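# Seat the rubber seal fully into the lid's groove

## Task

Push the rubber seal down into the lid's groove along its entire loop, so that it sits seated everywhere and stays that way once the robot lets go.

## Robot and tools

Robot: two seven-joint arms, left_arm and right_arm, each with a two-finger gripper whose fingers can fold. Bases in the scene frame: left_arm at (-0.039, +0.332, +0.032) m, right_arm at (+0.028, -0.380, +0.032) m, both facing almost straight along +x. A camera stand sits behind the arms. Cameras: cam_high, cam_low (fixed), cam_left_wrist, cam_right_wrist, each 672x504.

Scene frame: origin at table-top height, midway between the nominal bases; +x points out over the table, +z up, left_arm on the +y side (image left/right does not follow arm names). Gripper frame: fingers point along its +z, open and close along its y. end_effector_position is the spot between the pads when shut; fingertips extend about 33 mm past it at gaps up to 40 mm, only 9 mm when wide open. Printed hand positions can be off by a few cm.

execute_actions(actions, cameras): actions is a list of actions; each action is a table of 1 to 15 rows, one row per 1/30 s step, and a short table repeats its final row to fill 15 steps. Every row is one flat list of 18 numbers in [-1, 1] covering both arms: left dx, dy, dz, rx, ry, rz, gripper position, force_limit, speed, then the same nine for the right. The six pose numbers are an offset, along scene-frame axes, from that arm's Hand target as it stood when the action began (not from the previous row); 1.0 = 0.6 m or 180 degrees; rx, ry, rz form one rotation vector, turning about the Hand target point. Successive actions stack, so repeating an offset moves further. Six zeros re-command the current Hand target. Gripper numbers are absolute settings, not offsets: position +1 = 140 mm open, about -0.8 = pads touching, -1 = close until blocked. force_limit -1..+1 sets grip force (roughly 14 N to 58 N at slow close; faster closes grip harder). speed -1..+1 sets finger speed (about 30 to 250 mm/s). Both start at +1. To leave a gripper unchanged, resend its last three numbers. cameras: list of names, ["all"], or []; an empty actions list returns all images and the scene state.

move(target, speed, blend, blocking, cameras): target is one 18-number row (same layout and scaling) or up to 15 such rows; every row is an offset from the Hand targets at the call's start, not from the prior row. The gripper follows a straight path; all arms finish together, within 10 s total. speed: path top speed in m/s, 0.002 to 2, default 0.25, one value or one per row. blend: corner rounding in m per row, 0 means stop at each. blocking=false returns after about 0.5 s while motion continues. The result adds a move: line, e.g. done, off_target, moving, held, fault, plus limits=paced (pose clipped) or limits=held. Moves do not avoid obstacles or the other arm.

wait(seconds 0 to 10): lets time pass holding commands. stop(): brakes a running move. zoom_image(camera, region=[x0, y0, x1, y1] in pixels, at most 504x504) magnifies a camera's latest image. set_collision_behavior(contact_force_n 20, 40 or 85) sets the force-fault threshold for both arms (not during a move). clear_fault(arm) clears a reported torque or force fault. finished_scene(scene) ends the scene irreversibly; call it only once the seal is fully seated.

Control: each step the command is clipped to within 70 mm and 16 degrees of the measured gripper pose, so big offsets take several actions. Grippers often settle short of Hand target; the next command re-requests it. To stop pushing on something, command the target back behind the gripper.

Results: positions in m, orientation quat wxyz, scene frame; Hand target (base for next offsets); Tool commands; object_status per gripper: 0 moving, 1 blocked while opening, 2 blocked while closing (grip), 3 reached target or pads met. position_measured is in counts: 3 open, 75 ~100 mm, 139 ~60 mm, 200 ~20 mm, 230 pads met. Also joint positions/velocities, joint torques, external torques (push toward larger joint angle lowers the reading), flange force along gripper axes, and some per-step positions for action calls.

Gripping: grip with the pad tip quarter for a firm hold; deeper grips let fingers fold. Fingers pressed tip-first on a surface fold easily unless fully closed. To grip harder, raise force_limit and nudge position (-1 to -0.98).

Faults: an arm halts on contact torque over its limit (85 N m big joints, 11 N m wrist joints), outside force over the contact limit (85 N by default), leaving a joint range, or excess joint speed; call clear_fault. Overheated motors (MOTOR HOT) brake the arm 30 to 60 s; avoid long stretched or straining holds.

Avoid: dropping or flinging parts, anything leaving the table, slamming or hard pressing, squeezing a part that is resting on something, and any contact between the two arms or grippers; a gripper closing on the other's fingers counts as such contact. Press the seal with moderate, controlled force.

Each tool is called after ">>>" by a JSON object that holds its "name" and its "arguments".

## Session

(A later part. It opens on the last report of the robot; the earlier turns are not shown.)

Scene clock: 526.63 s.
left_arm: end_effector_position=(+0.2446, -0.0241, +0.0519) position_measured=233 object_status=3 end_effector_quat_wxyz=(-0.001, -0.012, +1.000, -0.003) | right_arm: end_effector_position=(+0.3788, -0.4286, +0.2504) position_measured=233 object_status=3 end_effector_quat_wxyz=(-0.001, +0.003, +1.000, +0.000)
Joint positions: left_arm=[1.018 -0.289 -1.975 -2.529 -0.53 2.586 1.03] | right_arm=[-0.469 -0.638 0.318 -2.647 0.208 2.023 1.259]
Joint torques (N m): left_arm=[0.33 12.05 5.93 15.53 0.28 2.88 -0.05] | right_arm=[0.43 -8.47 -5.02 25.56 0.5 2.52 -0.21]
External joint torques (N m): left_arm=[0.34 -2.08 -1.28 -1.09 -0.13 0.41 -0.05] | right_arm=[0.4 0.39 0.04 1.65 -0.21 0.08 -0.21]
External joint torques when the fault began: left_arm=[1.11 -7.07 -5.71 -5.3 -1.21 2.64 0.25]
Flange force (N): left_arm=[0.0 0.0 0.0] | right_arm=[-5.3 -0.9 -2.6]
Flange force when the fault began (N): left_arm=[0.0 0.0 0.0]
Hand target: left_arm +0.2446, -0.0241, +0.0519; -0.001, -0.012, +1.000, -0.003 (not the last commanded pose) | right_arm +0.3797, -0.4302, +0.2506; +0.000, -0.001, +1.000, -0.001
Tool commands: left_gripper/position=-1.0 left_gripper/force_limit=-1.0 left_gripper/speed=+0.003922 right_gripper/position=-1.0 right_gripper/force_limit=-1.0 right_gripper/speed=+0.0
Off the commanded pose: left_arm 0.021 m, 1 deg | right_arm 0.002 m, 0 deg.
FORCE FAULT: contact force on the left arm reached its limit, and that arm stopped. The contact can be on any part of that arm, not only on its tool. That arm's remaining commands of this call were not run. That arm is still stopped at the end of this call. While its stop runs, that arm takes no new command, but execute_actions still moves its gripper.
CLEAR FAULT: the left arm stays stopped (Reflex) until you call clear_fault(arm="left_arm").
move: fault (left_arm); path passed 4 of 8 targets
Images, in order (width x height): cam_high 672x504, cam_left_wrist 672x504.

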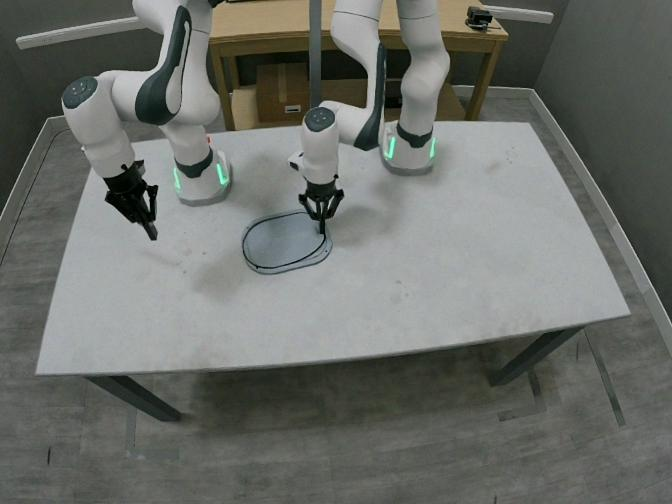

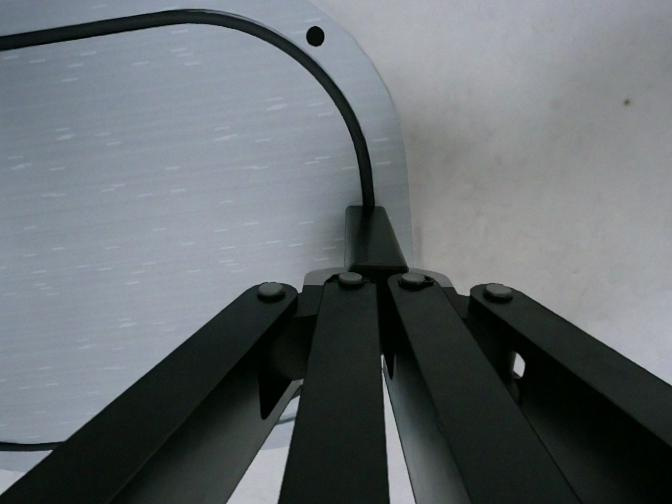

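>>> {"name": "clear_fault", "arguments": {"arm": "left_arm"}}

>>> {"name": "move", "arguments": {"target": [[0,0,0.02,0,0,0,-1,-1,0,0,0,0,0,0,0,-1,-1,0],[-0.1,0,0.05,0,0,0,-1,-1,0,0,0,0,0,0,0,-1,-1,0],[-0.1,-0.1,0.2,0,0,0,-1,-1,0,0,0,0,0,0,0,-1,-1,0]], "speed": [0.06,0.2,0.3], "blend": [0.003,0.03,0], "cameras": ["cam_left_wrist","cam_high"]}}

>>> {"name": "zoom_image", "arguments": {"camera": "cam_left_wrist", "region": [240, 80, 460, 280]}}

>>> {"name": "zoom_image", "arguments": {"camera": "cam_high", "region": [235, 190, 355, 280]}}

Scene clock: 535.53 s.
left_arm: end_effector_position=(+0.2446, -0.0241, +0.0519) position_measured=233 object_status=3 end_effector_quat_wxyz=(-0.001, -0.012, +1.000, -0.003) | right_arm: end_effector_position=(+0.3788, -0.4286, +0.2504) position_measured=233 object_status=3 end_effector_quat_wxyz=(-0.001, +0.003, +1.000, +0.000)
Joint positions: left_arm=[1.018 -0.289 -1.975 -2.529 -0.53 2.586 1.03] | right_arm=[-0.469 -0.638 0.318 -2.647 0.208 2.023 1.259]
Joint torques (N m): left_arm=[0.45 12.13 5.91 15.49 0.28 2.89 -0.01] | right_arm=[0.38 -8.5 -5.04 25.59 0.5 2.51 -0.2]
External joint torques (N m): left_arm=[0.4 -2.01 -1.36 -1.12 -0.12 0.42 -0.01] | right_arm=[0.38 0.48 0.07 1.48 -0.21 0.03 -0.2]
Flange force (N): left_arm=[0.0 0.0 0.0] | right_arm=[-5.2 -0.8 -2.3]
Hand target: left_arm +0.2446, -0.0241, +0.0519; -0.001, -0.012, +1.000, -0.003 (not the last commanded pose) | right_arm +0.3797, -0.4302, +0.2506; +0.000, -0.001, +1.000, -0.001
Tool commands: left_gripper/position=-1.0 left_gripper/force_limit=-1.0 left_gripper/speed=+0.003922 right_gripper/position=-1.0 right_gripper/force_limit=-1.0 right_gripper/speed=+0.0
Off the commanded pose: left_arm 0.021 m, 1 deg | right_arm 0.002 m, 0 deg.
FORCE FAULT, CONTINUED: the left arm's stop, for the force fault that an earlier result reported, is over. The call counts as one of the actions that you can send in this scene. That arm's target is now where it stood when the stop ended, not its last command. That arm accepts commands again.
CLEAR FAULT: your call cleared the left arm's force fault. If the contact force or a joint's load stays at its limit, that arm stops again.

Scene clock: 537.43 s.
left_arm: end_effector_position=(+0.1860, -0.0845, +0.1725) position_measured=233 object_status=3 end_effector_quat_wxyz=(+0.001, -0.014, +1.000, -0.003) | right_arm: end_effector_position=(+0.3788, -0.4286, +0.2504) position_measured=233 object_status=3 end_effector_quat_wxyz=(-0.001, +0.003, +1.000, +0.000)
Joint positions: left_arm=[0.188 -0.36 -1.236 -2.411 -0.441 2.246 0.794] | right_arm=[-0.469 -0.638 0.318 -2.647 0.208 2.023 1.259]
Joint torques (N m): left_arm=[0.05 -2.94 9.6 20.11 0.46 2.38 0.15] | right_arm=[0.37 -8.51 -4.99 25.63 0.5 2.52 -0.18]
External joint torques (N m): left_arm=[-0.05 -0.49 0.19 -0.8 -0.13 -0.13 0.15] | right_arm=[0.38 0.39 0.1 1.63 -0.21 0.06 -0.18]
Flange force (N): left_arm=[2.9 5.4 -1.6] | right_arm=[-5.3 -0.8 -2.6]
Hand target: left_arm +0.1846, -0.0841, +0.1719; -0.001, -0.012, +1.000, -0.003 | right_arm +0.3797, -0.4302, +0.2506; +0.000, -0.001, +1.000, -0.001
Off the commanded pose: left_arm 0.002 m, 0 deg | right_arm 0.002 m, 0 deg.
move: done
Images, in order (width x height): cam_high 672x504, cam_left_wrist 672x504.

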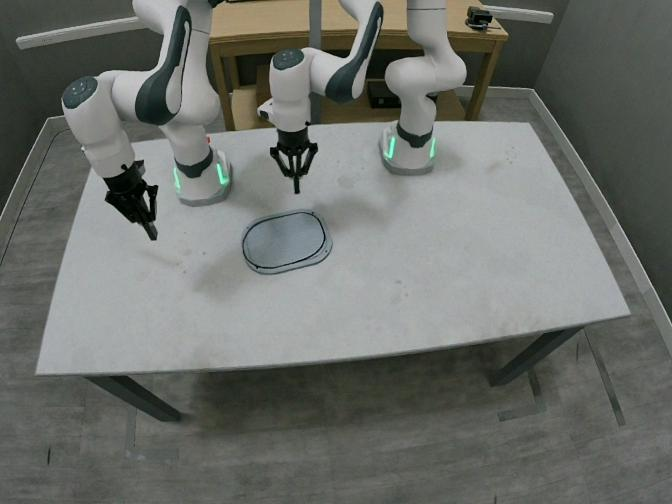

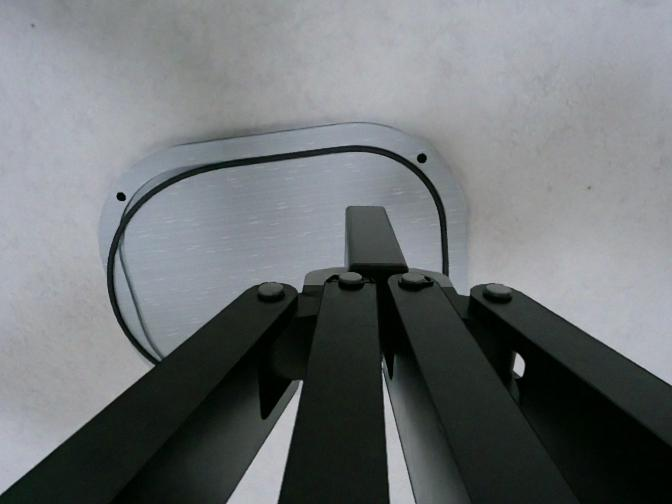

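Scaled by 2.291 from the camera's 672x504 image, which has a finer 960x720 frame.

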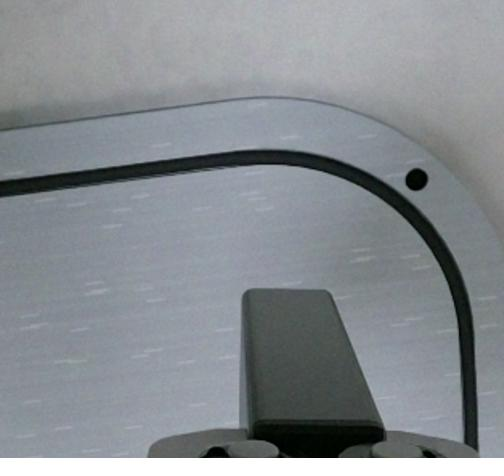

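Scaled by 4.200 from the camera's 672x504 image, which has a finer 960x720 frame.

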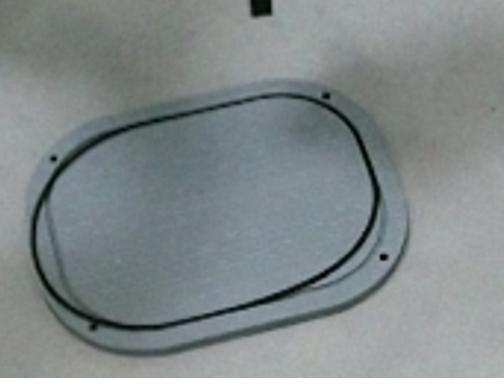

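>>> {"name": "move", "arguments": {"target": [[0.129,-0.3515,-0.1,0,0,0,-1,-1,0,0,0,0,0,0,0,-1,-1,0],[0.129,-0.3515,-0.197,0,0,0,-1,-1,0,0,0,0,0,0,0,-1,-1,0],[0.129,-0.3073,-0.197,0,0,0,-1,-1,0,0,0,0,0,0,0,-1,-1,0]], "speed": [0.2,0.06,0.04], "cameras": ["cam_left_wrist","cam_high","cam_low"]}}

>>> {"name": "zoom_image", "arguments": {"camera": "cam_left_wrist", "region": [340, 50, 640, 300]}}

>>> {"name": "zoom_image", "arguments": {"camera": "cam_high", "region": [235, 190, 355, 280]}}

Scene clock: 554.40 s.
left_arm: end_effector_position=(+0.2599, -0.2697, +0.0530) position_measured=233 object_status=3 end_effector_quat_wxyz=(-0.003, -0.016, +1.000, -0.004) | right_arm: end_effector_position=(+0.3788, -0.4286, +0.2504) position_measured=233 object_status=3 end_effector_quat_wxyz=(-0.001, +0.003, +1.000, +0.000)
Joint positions: left_arm=[1.382 -0.798 -2.356 -1.688 -0.684 2.196 0.826] | right_arm=[-0.469 -0.638 0.318 -2.647 0.208 2.023 1.259]
Joint velocities: left_arm=[0.001 0 0 0.001 0 0.001 0.006] | right_arm=[within noise]
Joint torques (N m): left_arm=[0.71 40.75 17.7 16.92 1.35 2.56 0.18] | right_arm=[0.38 -8.51 -5.04 25.61 0.48 2.5 -0.21]
External joint torques (N m): left_arm=[0.77 -1.45 0.89 -1.74 0.74 0.09 0.18] | right_arm=[0.37 0.43 0.05 1.57 -0.23 0.04 -0.21]
Flange force (N): left_arm=[0.4 4.4 1.1] | right_arm=[-5.3 -0.9 -2.5]
Hand target: left_arm +0.2620, -0.2685, +0.0537; -0.001, -0.012, +1.000, -0.003 | right_arm +0.3797, -0.4302, +0.2506; +0.000, -0.001, +1.000, -0.001
Off the commanded pose: left_arm 0.003 m, 0 deg | right_arm 0.002 m, 0 deg.
move: done
Images, in order (width x height): cam_high 672x504, cam_low 672x504, cam_left_wrist 672x504.

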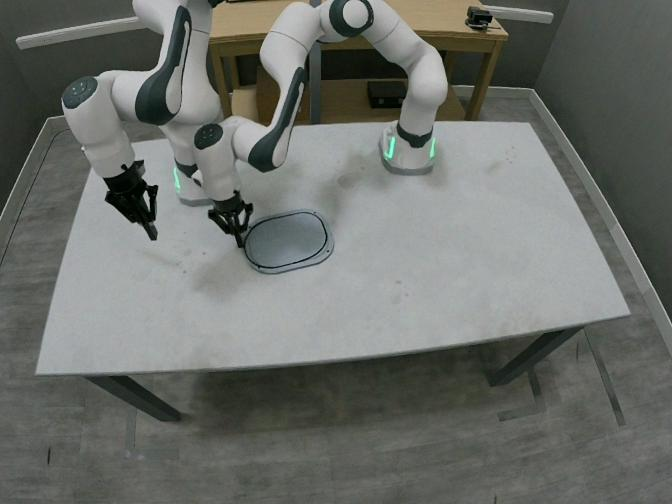

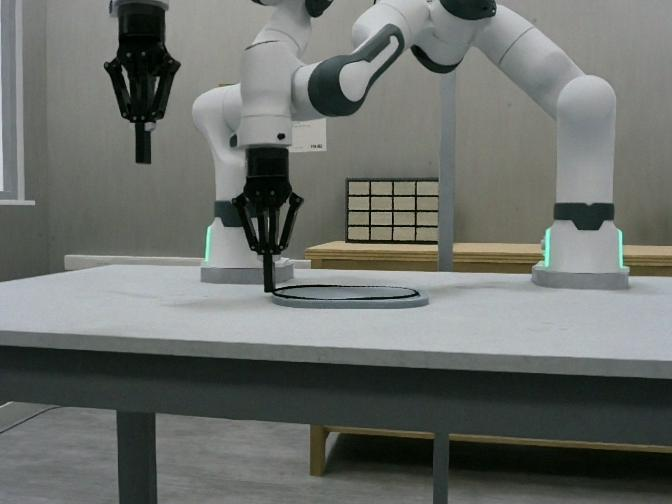

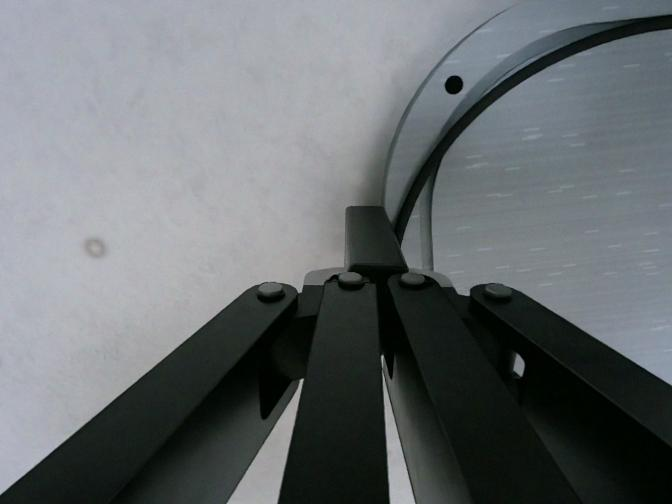

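Scaled by 1.680 from the camera's 672x504 image, which has a finer 960x720 frame.

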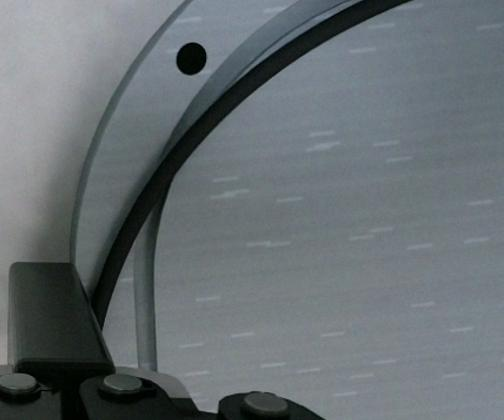

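Scaled by 4.200 from the camera's 672x504 image, which has a finer 960x720 frame.

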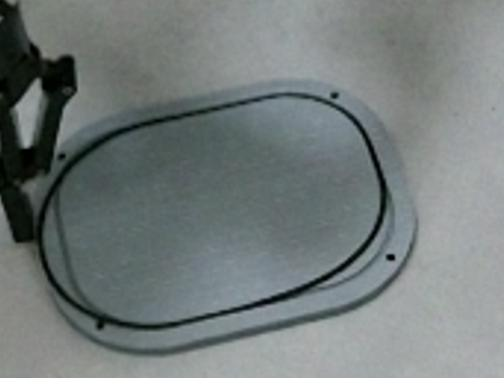

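>>> {"name": "move", "arguments": {"target": [[0,-0.012,0.01,0,0,0,-1,-1,0,0,0,0,0,0,0,-1,-1,0],[0,-0.012,0.004,0,0,0,-1,-1,0,0,0,0,0,0,0,-1,-1,0]], "speed": 0.04}}

>>> {"name": "move", "arguments": {"target": [[0,0.022,0.002,0,0,0,-1,-1,0,0,0,0,0,0,0,-1,-1,0]], "speed": 0.03, "cameras": ["cam_left_wrist","cam_high","cam_low"]}}

>>> {"name": "zoom_image", "arguments": {"camera": "cam_left_wrist", "region": [340, 50, 640, 300]}}

>>> {"name": "zoom_image", "arguments": {"camera": "cam_high", "region": [235, 190, 355, 280]}}

>>> {"name": "zoom_image", "arguments": {"camera": "cam_low", "region": [230, 230, 450, 330]}}

Scene clock: 564.83 s.
left_arm: end_effector_position=(+0.2616, -0.2754, +0.0564) position_measured=233 object_status=3 end_effector_quat_wxyz=(+0.000, -0.010, +1.000, -0.002) | right_arm: end_effector_position=(+0.3788, -0.4286, +0.2504) position_measured=233 object_status=3 end_effector_quat_wxyz=(-0.001, +0.003, +1.000, +0.000)
Joint positions: left_arm=[1.384 -0.81 -2.352 -1.66 -0.681 2.179 0.827] | right_arm=[-0.469 -0.638 0.318 -2.647 0.208 2.023 1.259]
Joint torques (N m): left_arm=[1.06 40.56 16.72 18.42 0.72 2.52 -0.18] | right_arm=[0.41 -8.46 -5.07 25.62 0.51 2.51 -0.22]
External joint torques (N m): left_arm=[1.04 -2.14 -0.37 -0.34 0.11 0.02 -0.18] | right_arm=[0.41 0.49 0.02 1.61 -0.2 0.05 -0.22]
Flange force (N): left_arm=[-3.8 -5.2 4.2] | right_arm=[-5.5 -1.0 -2.5]
Hand target: left_arm +0.2620, -0.2757, +0.0561; -0.001, -0.012, +1.000, -0.003 | right_arm +0.3797, -0.4302, +0.2506; +0.000, -0.001, +1.000, -0.001
Off the commanded pose: left_arm 0.001 m, 0 deg | right_arm 0.002 m, 0 deg.
move: done

Scene clock: 565.73 s.
left_arm: end_effector_position=(+0.2615, -0.2618, +0.0561) position_measured=233 object_status=3 end_effector_quat_wxyz=(-0.002, -0.016, +1.000, -0.002) | right_arm: end_effector_position=(+0.3788, -0.4286, +0.2504) position_measured=233 object_status=3 end_effector_quat_wxyz=(-0.001, +0.003, +1.000, +0.000)
Joint positions: left_arm=[1.37 -0.782 -2.343 -1.714 -0.681 2.198 0.835] | right_arm=[-0.469 -0.638 0.318 -2.647 0.208 2.023 1.259]
Joint velocities: left_arm=[-0.001 0 -0.002 -0.001 0.002 0.005 0.006] | right_arm=[within noise]
Joint torques (N m): left_arm=[0.03 40.47 17.06 17.68 0.84 2.68 0.18] | right_arm=[0.36 -8.51 -5.09 25.6 0.5 2.51 -0.24]
External joint torques (N m): left_arm=[-0.01 -0.91 0.21 -0.92 0.24 0.2 0.18] | right_arm=[0.38 0.41 0.01 1.61 -0.21 0.05 -0.24]
Flange force (N): left_arm=[0.9 2.7 1.2] | right_arm=[-5.2 -1.0 -2.6]
Hand target: left_arm +0.2620, -0.2625, +0.0573; -0.001, -0.012, +1.000, -0.003 | right_arm +0.3797, -0.4302, +0.2506; +0.000, -0.001, +1.000, -0.001
Off the commanded pose: left_arm 0.002 m, 1 deg | right_arm 0.002 m, 0 deg.
move: done
Images, in order (width x height): cam_high 672x504, cam_low 672x504, cam_left_wrist 672x504.

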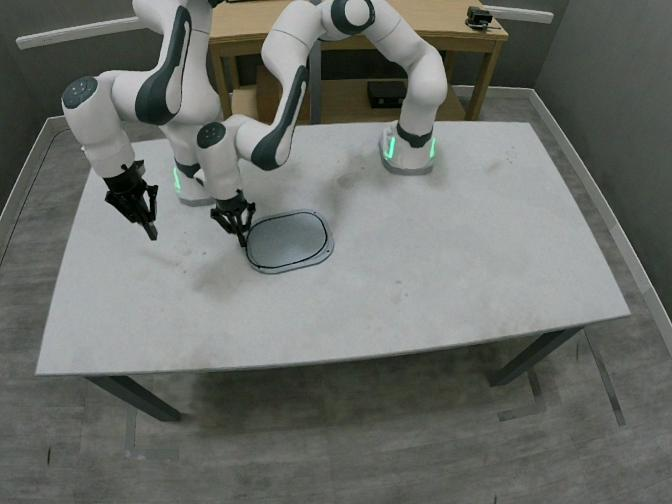

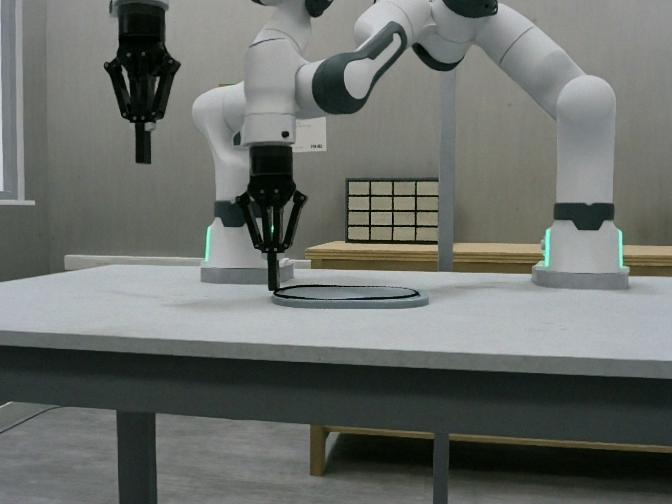

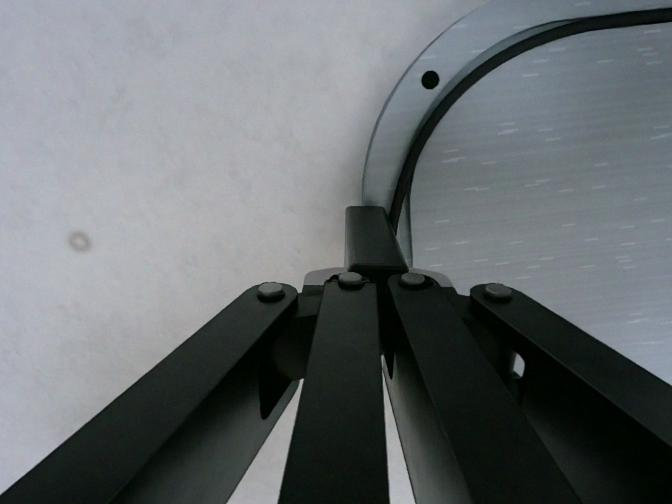

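Scaled by 1.680 from the camera's 672x504 image, which has a finer 960x720 frame.

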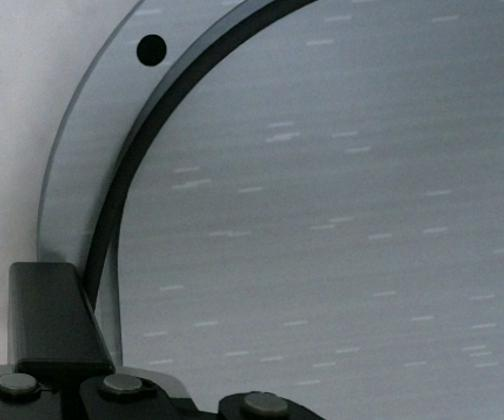

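Scaled by 4.200 from the camera's 672x504 image, which has a finer 960x720 frame.

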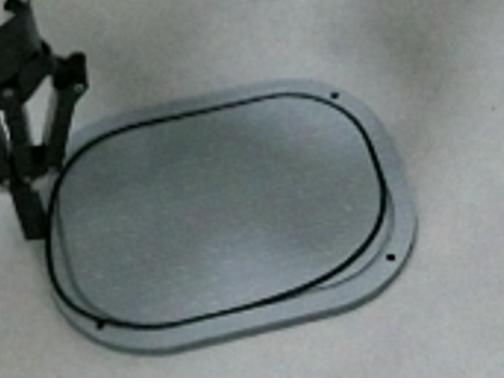

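Scaled by 2.291 from the camera's 672x504 image, which has a finer 960x720 frame.

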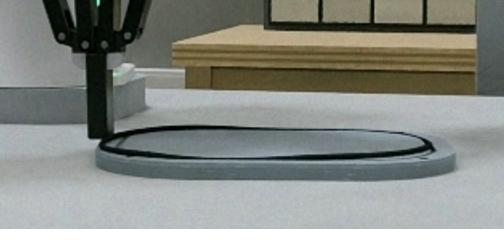

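>>> {"name": "move", "arguments": {"target": [[0,0.0083,0,0,0,0,-1,-1,0,0,0,0,0,0,0,-1,-1,0],[0,-0.02,0,0,0,0,-1,-1,0,0,0,0,0,0,0,-1,-1,0],[0,-0.02,0.3,0,0,0,-1,-1,0,0,0,0,0,0,0,-1,-1,0],[-0.15,0.292,0.33,0,0,0,-1,-1,0,0,0,0,0,0,0,-1,-1,0]], "speed": [0.05,0.1,0.2,0.25], "cameras": ["all"]}}

>>> {"name": "zoom_image", "arguments": {"camera": "cam_left_wrist", "region": [84, 0, 588, 504]}}

>>> {"name": "zoom_image", "arguments": {"camera": "cam_high", "region": [235, 190, 355, 280]}}

Scene clock: 591.90 s.
left_arm: end_effector_position=(+0.2669, -0.2811, +0.1435) position_measured=233 object_status=3 end_effector_quat_wxyz=(+0.005, -0.003, +1.000, -0.014) | right_arm: end_effector_position=(+0.3788, -0.4286, +0.2504) position_measured=233 object_status=3 end_effector_quat_wxyz=(-0.001, +0.003, +1.000, +0.000)
Joint positions: left_arm=[1.335 -0.694 -2.264 -1.634 -0.6 2.073 0.799] | right_arm=[-0.469 -0.638 0.318 -2.647 0.208 2.023 1.259]
Joint torques (N m): left_arm=[1.07 38.39 15.8 19.71 0.77 2.78 0.02] | right_arm=[0.37 -8.5 -5.07 25.62 0.5 2.53 -0.22]
External joint torques (N m): left_arm=[1 -1.61 -0.43 -0.77 0.12 0.22 0.03] | right_arm=[0.39 0.39 0.02 1.65 -0.21 0.08 -0.22]
Flange force (N): left_arm=[-2.8 -2.3 3.7] | right_arm=[-5.3 -1.0 -2.6]
Hand target: left_arm +0.2677, -0.2813, +0.1431; +0.006, -0.004, +1.000, -0.015 (not the last commanded pose) | right_arm +0.3797, -0.4302, +0.2506; +0.000, -0.001, +1.000, -0.001
Off the commanded pose: left_arm 0.243 m, 2 deg | right_arm 0.002 m, 0 deg.
move: held (left_arm; a check stopped the path); path passed 2 of 4 targets; limits=held
pose unreachable (left arm): on one or more control steps of this call, first in action 0 (counted from 0), this arm could not follow its commanded pose, so it was not sent that pose on those steps. It may still have moved: this result reports where it is.
cause: moving toward the commanded pose would bring a part of the arm too close to another arm (a part of this arm just beyond joint 6 (wrist pitch) and a part of the right arm just beyond its joint 5 (forearm roll), 9 mm apart when this arm was first held).

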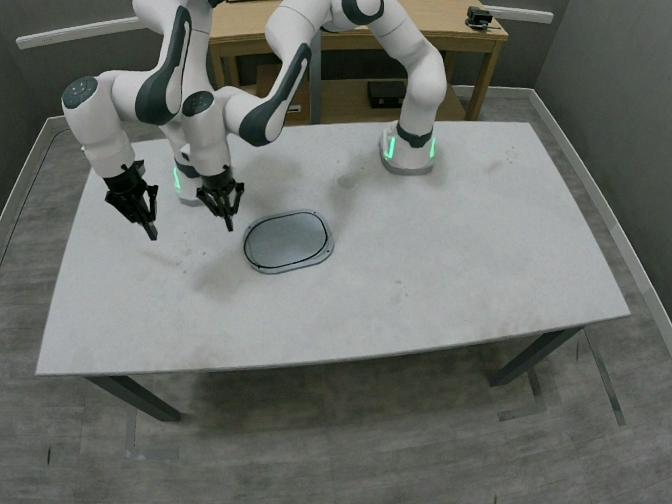

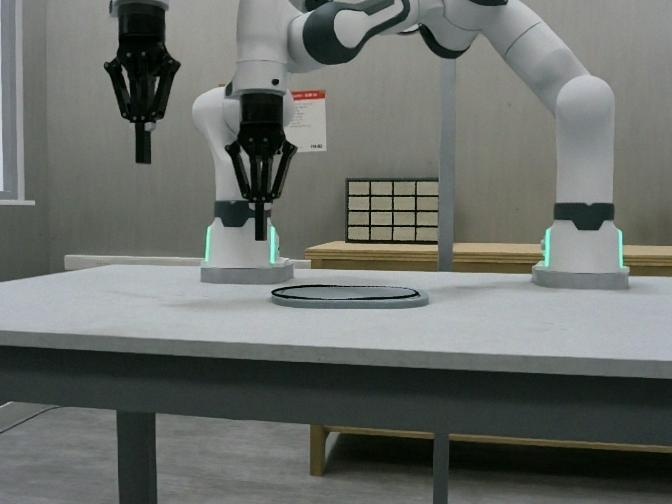

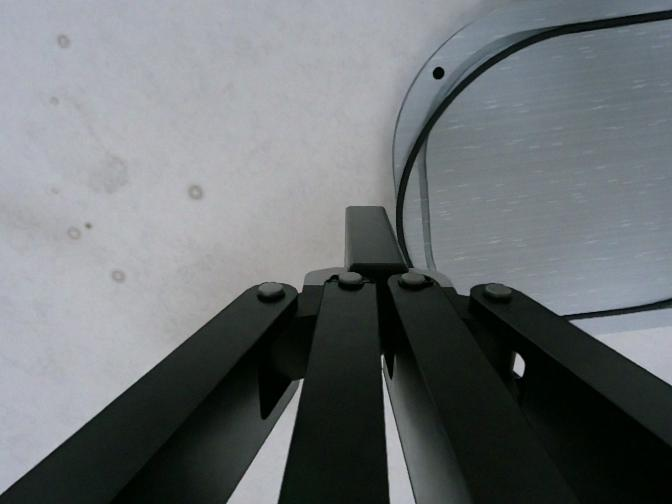

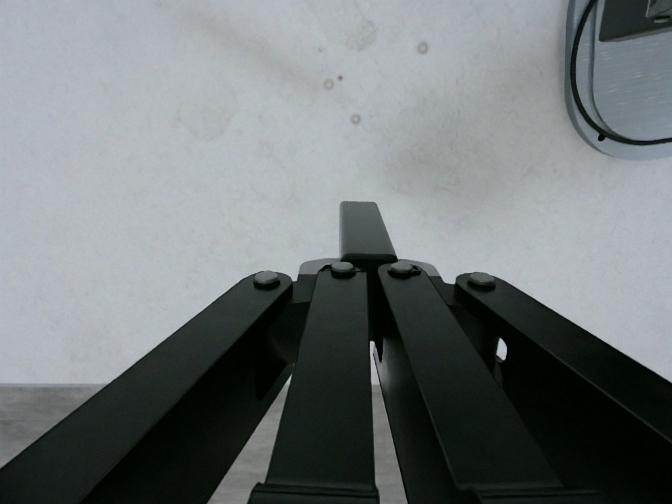

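Scaled by 1.000.

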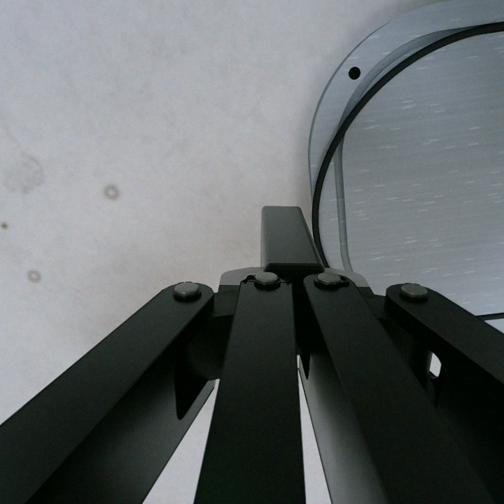

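Scaled by 4.200 from the camera's 672x504 image, which has a finer 960x720 frame.

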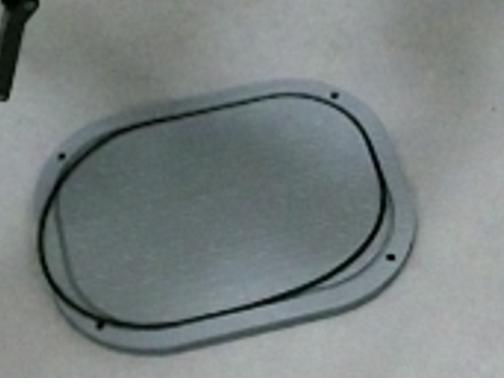

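>>> {"name": "move", "arguments": {"target": [[0.052,0.008,0,0,0,0,-1,-1,0,0.0667,-0.1667,0,0,0,0,-1,-1,0],[0.052,0.008,-0.145,0,0,0,-1,-1,0,0.0667,-0.1667,0,0,0,0,-1,-1,0],[0.052,0.05,-0.145,0,0,0,-1,-1,0,0.0667,-0.1667,0,0,0,0,-1,-1,0],[0.052,0.0,-0.145,0,0,0,-1,-1,0,0.0667,-0.1667,0,0,0,0,-1,-1,0],[0.01,0.01,-0.145,0,0,0,-1,-1,0,0.0667,-0.1667,0,0,0,0,-1,-1,0],[0.01,0.055,-0.145,0,0,0,-1,-1,0,0.0667,-0.1667,0,0,0,0,-1,-1,0],[0.01,0.01,-0.145,0,0,0,-1,-1,0,0.0667,-0.1667,0,0,0,0,-1,-1,0]], "speed": [0.2,0.15,0.05,0.1,0.1,0.05,0.1]}}

>>> {"name": "move", "arguments": {"target": [[0,0,0.145,0,0,0,-1,-1,0,0,0,0,0,0,0,-1,-1,0],[-0.15,0.29,0.3,0,0,0,-1,-1,0,0,0,0,0,0,0,-1,-1,0]], "speed": 0.25, "cameras": ["cam_high","cam_left_wrist"]}}

>>> {"name": "zoom_image", "arguments": {"camera": "cam_left_wrist", "region": [84, 0, 588, 300]}}

>>> {"name": "zoom_image", "arguments": {"camera": "cam_high", "region": [235, 190, 355, 280]}}

Scene clock: 617.90 s.
left_arm: end_effector_position=(+0.2733, -0.2757, +0.0564) position_measured=233 object_status=3 end_effector_quat_wxyz=(+0.007, +0.000, +1.000, -0.015) | right_arm: end_effector_position=(+0.4190, -0.5288, +0.2506) position_measured=233 object_status=3 end_effector_quat_wxyz=(-0.001, +0.003, +1.000, +0.000)
Joint positions: left_arm=[1.408 -0.794 -2.373 -1.679 -0.676 2.227 0.863] | right_arm=[-0.576 -0.397 0.213 -2.478 0.094 2.085 1.136]
Joint velocities: left_arm=[0 0 -0.001 0 -0.001 -0.004 -0.005] | right_arm=[within noise]
Joint torques (N m): left_arm=[1.05 40.47 16.71 18.59 0.72 2.37 -0.11] | right_arm=[0.49 -16.66 -2.49 25.61 0.53 2.53 -0.23]
External joint torques (N m): left_arm=[0.74 -2 0.03 -0.13 0.11 -0.17 -0.11] | right_arm=[0.51 0.71 0.12 1.46 -0.14 0.04 -0.23]
Flange force (N): left_arm=[-3.7 -5.1 3.3] | right_arm=[-5.9 -2.2 -1.7]
Hand target: left_arm +0.2737, -0.2753, +0.0561; +0.006, -0.004, +1.000, -0.015 | right_arm +0.4198, -0.5302, +0.2506; +0.000, -0.001, +1.000, -0.001
Off the commanded pose: left_arm 0.001 m, 1 deg | right_arm 0.002 m, 0 deg.
move: done

Scene clock: 621.63 s.
left_arm: end_effector_position=(+0.1831, -0.1012, +0.2367) position_measured=233 object_status=3 end_effector_quat_wxyz=(+0.004, -0.001, +1.000, -0.015) | right_arm: end_effector_position=(+0.4190, -0.5288, +0.2506) position_measured=233 object_status=3 end_effector_quat_wxyz=(-0.001, +0.003, +1.000, +0.000)
Joint positions: left_arm=[1.112 0.307 -2.245 -2.323 0.279 2.141 0.261] | right_arm=[-0.576 -0.397 0.213 -2.478 0.094 2.085 1.136]
Joint velocities: left_arm=[0.001 -0.002 0 0 0 0 -0.006] | right_arm=[within noise]
Joint torques (N m): left_arm=[1.09 8.92 -6.84 22.38 0.77 2.81 -0.17] | right_arm=[0.46 -16.63 -2.45 25.67 0.53 2.53 -0.22]
External joint torques (N m): left_arm=[1.18 -1.26 0.4 -0.81 0.14 0.2 -0.17] | right_arm=[0.49 0.62 0.17 1.62 -0.15 0.07 -0.22]
Flange force (N): left_arm=[-0.7 0.0 3.5] | right_arm=[-6.1 -2.2 -2.0]
Hand target: left_arm +0.1837, -0.1013, +0.2361; +0.006, -0.004, +1.000, -0.015 | right_arm +0.4198, -0.5302, +0.2506; +0.000, -0.001, +1.000, -0.001
Off the commanded pose: left_arm 0.001 m, 0 deg | right_arm 0.002 m, 0 deg.
move: done
Images, in order (width x height): cam_high 672x504, cam_left_wrist 672x504.

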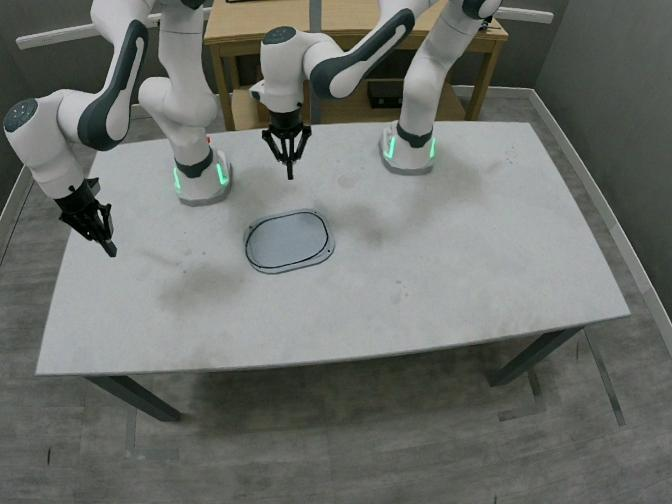

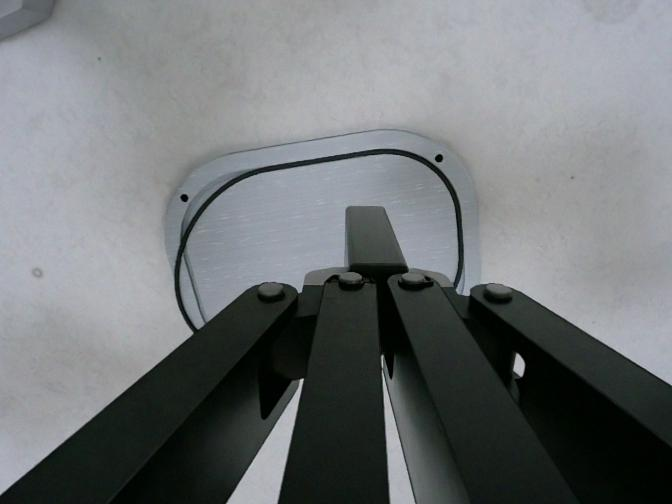

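Scaled by 1.000.

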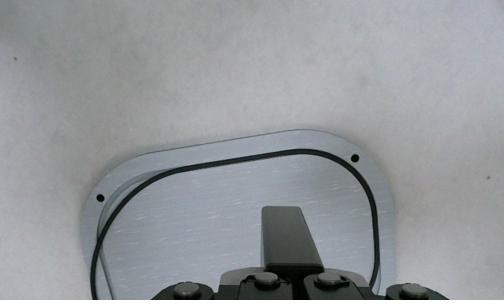

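Scaled by 4.200 from the camera's 672x504 image, which has a finer 960x720 frame.

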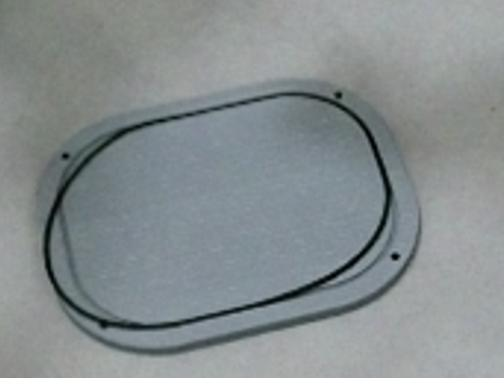

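>>> {"name": "move", "arguments": {"target": [[0.11,0.24,-0.15,0.012,0,0.0,-1,-1,0,-0.0667,0.25,-0.1,0,0,0,-1,-1,0],[0.11,0.21,-0.326,0,0,0,-1,-1,0,-0.2331,0.55,-0.24,0,0,0,-1,-1,0],[0.11,0.188,-0.326,0,0,0,-1,-1,0,-0.2331,0.55,-0.335,0,0,0,-1,-1,0],[0.11,0.188,-0.326,0,0,0,-1,-1,0,-0.2331,0.55,-0.354,0,0,0,-1,-1,0]], "speed": [0.25,0.15,0.05,0.02], "cameras": ["all"]}}

>>> {"name": "zoom_image", "arguments": {"camera": "cam_right_wrist", "region": [200, 0, 504, 280]}}

Scene clock: 646.67 s.
left_arm: end_effector_position=(+0.2492, +0.0151, +0.0394) position_measured=233 object_status=3 end_effector_quat_wxyz=(+0.004, -0.004, +1.000, -0.012) | right_arm: end_effector_position=(+0.2792, -0.1998, +0.0394) position_measured=233 object_status=3 end_effector_quat_wxyz=(-0.002, +0.001, +1.000, -0.001)
Joint positions: left_arm=[0.385 0.183 -1.136 -2.648 0.383 2.72 0.463] | right_arm=[-0.26 -0.369 1.119 -2.957 0.779 2.659 1.668]
Joint velocities: left_arm=[within noise] | right_arm=[-0.001 0 0.004 0 0 0.003 0.002]
Joint torques (N m): left_arm=[-0.79 -13.74 -4.05 17.28 0.41 3.39 -0.17] | right_arm=[-0.94 -0.47 -4.73 14.18 0.61 3.72 0.06]
External joint torques (N m): left_arm=[-0.71 0.34 0.27 0.79 0.08 0.81 -0.17] | right_arm=[-0.91 3.32 1.59 -0.23 0.22 1.31 0.06]
Flange force (N): left_arm=[0.0 0.0 0.0] | right_arm=[0.0 0.0 0.0]
Hand target: left_arm +0.2497, +0.0115, +0.0405; +0.006, -0.004, +1.000, -0.015 | right_arm +0.2799, -0.2002, +0.0382; +0.000, -0.001, +1.000, -0.001
Off the commanded pose: left_arm 0.004 m, 0 deg | right_arm 0.002 m, 0 deg.
move: off_target (left_arm)

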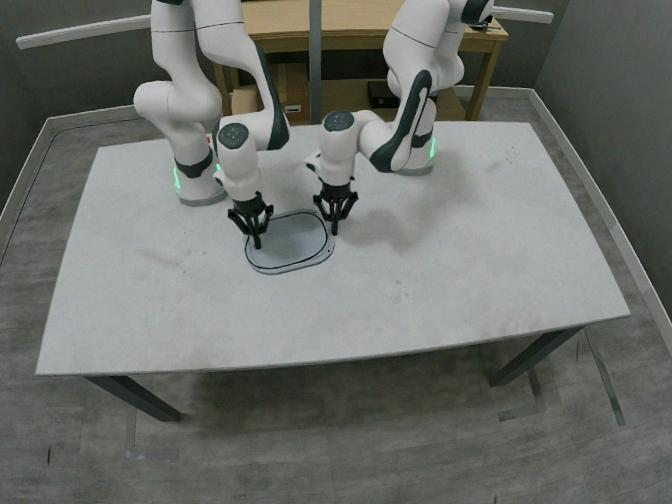

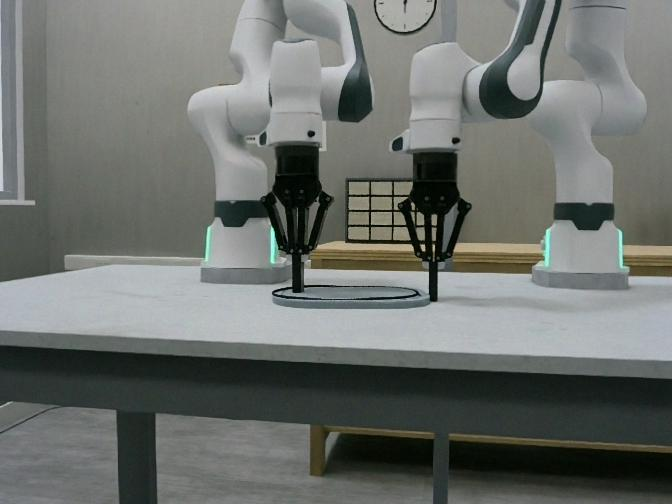

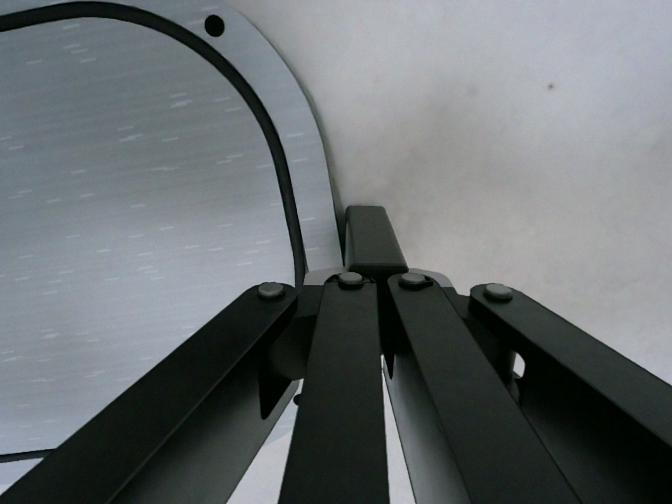

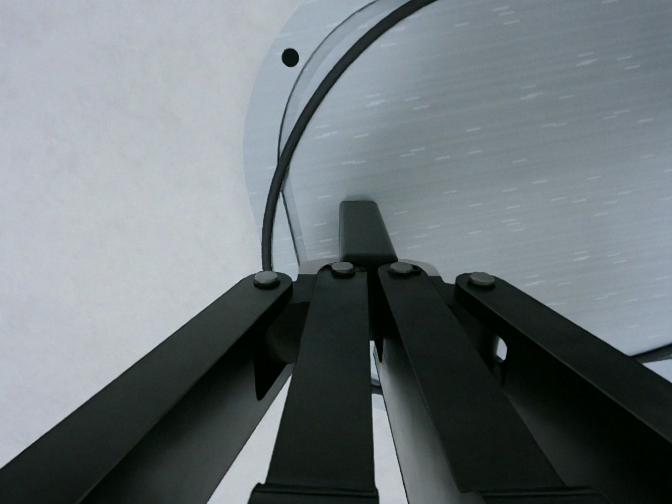

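Scaled by 1.658 from the camera's 672x504 image, which has a finer 960x720 frame.

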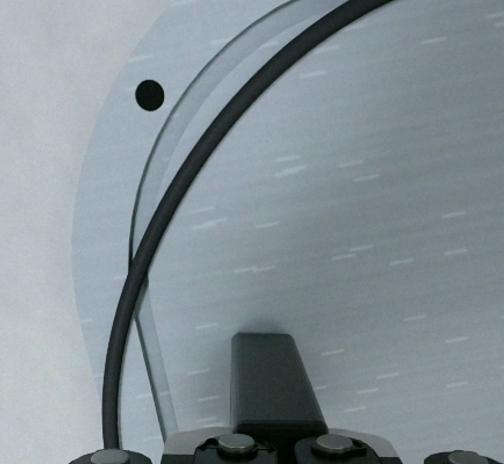

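>>> {"name": "move", "arguments": {"target": [[0,0,0,0,0,0,-1,-1,0,0,0,0.03,0,0,0,-1,-1,0],[0,0,0,0,0,0,-1,-1,0,0,-0.11,0.03,0,0,0,-1,-1,0],[0,0,0,0,0,0,-1,-1,0,0.0167,-0.11,0.0045,0,0,0,-1,-1,0],[0,0,0,0,0,0,-1,-1,0,0.0167,-0.0525,0.0045,0,0,0,-1,-1,0],[0,0,0,0,0,0,-1,-1,0,0.0167,-0.11,0.0045,0,0,0,-1,-1,0]], "speed": [0.1,0.15,0.1,0.04,0.1], "cameras": ["all"]}}

>>> {"name": "zoom_image", "arguments": {"camera": "cam_right_wrist", "region": [200, 0, 504, 280]}}

>>> {"name": "zoom_image", "arguments": {"camera": "cam_high", "region": [235, 190, 355, 280]}}

Scene clock: 660.63 s.
left_arm: end_effector_position=(+0.2488, +0.0157, +0.0392) position_measured=233 object_status=3 end_effector_quat_wxyz=(+0.004, -0.004, +1.000, -0.011) | right_arm: end_effector_position=(+0.2891, -0.2653, +0.0406) position_measured=233 object_status=3 end_effector_quat_wxyz=(-0.002, +0.005, +1.000, +0.000)
Joint positions: left_arm=[0.385 0.183 -1.136 -2.648 0.383 2.718 0.463] | right_arm=[-0.323 -0.428 1.014 -3.027 0.828 2.64 1.45]
Joint velocities: left_arm=[within noise] | right_arm=[0.002 0.001 0.001 0.001 -0.001 0 -0.005]
Joint torques (N m): left_arm=[-0.57 -13.87 -4.12 17.21 0.4 3.4 -0.21] | right_arm=[0.88 -4.68 -6.76 15.15 0.07 2.49 -0.16]
External joint torques (N m): left_arm=[-0.61 0.2 0.09 0.73 0.08 0.83 -0.21] | right_arm=[0.87 -0.51 -0.52 0.83 -0.31 0.05 -0.16]
Flange force (N): left_arm=[0.0 0.0 0.0] | right_arm=[3.3 -0.6 -7.0]
Hand target: left_arm +0.2497, +0.0115, +0.0405; +0.006, -0.004, +1.000, -0.015 | right_arm +0.2899, -0.2662, +0.0409; +0.000, -0.001, +1.000, -0.001
Off the commanded pose: left_arm 0.004 m, 1 deg | right_arm 0.001 m, 1 deg.
move: off_target (left_arm)

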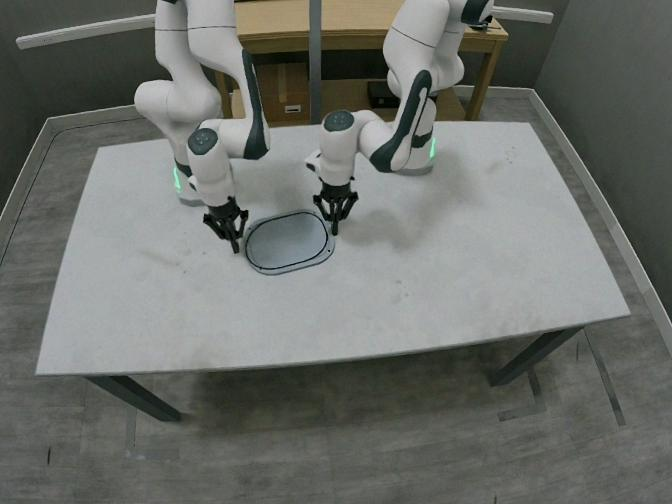

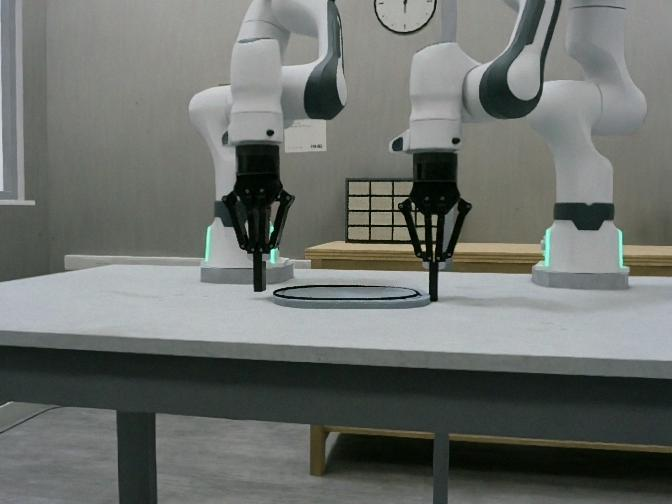

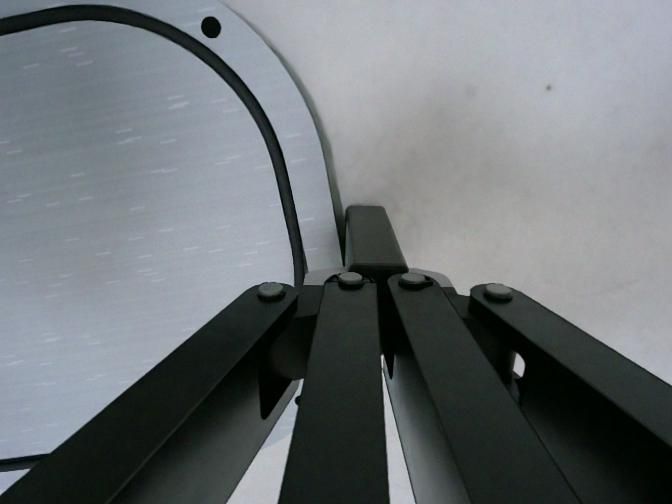

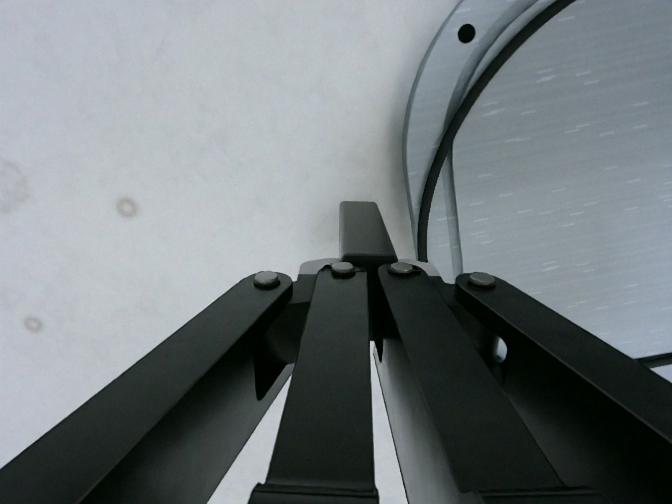

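Scaled by 1.658 from the camera's 672x504 image, which has a finer 960x720 frame.

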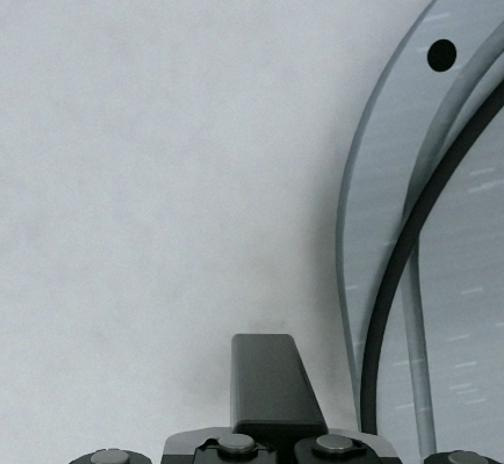

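Scaled by 4.200 from the camera's 672x504 image, which has a finer 960x720 frame.

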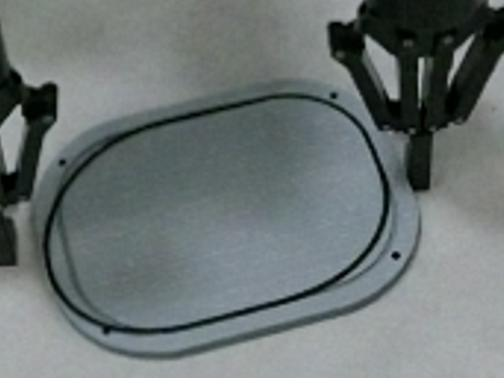

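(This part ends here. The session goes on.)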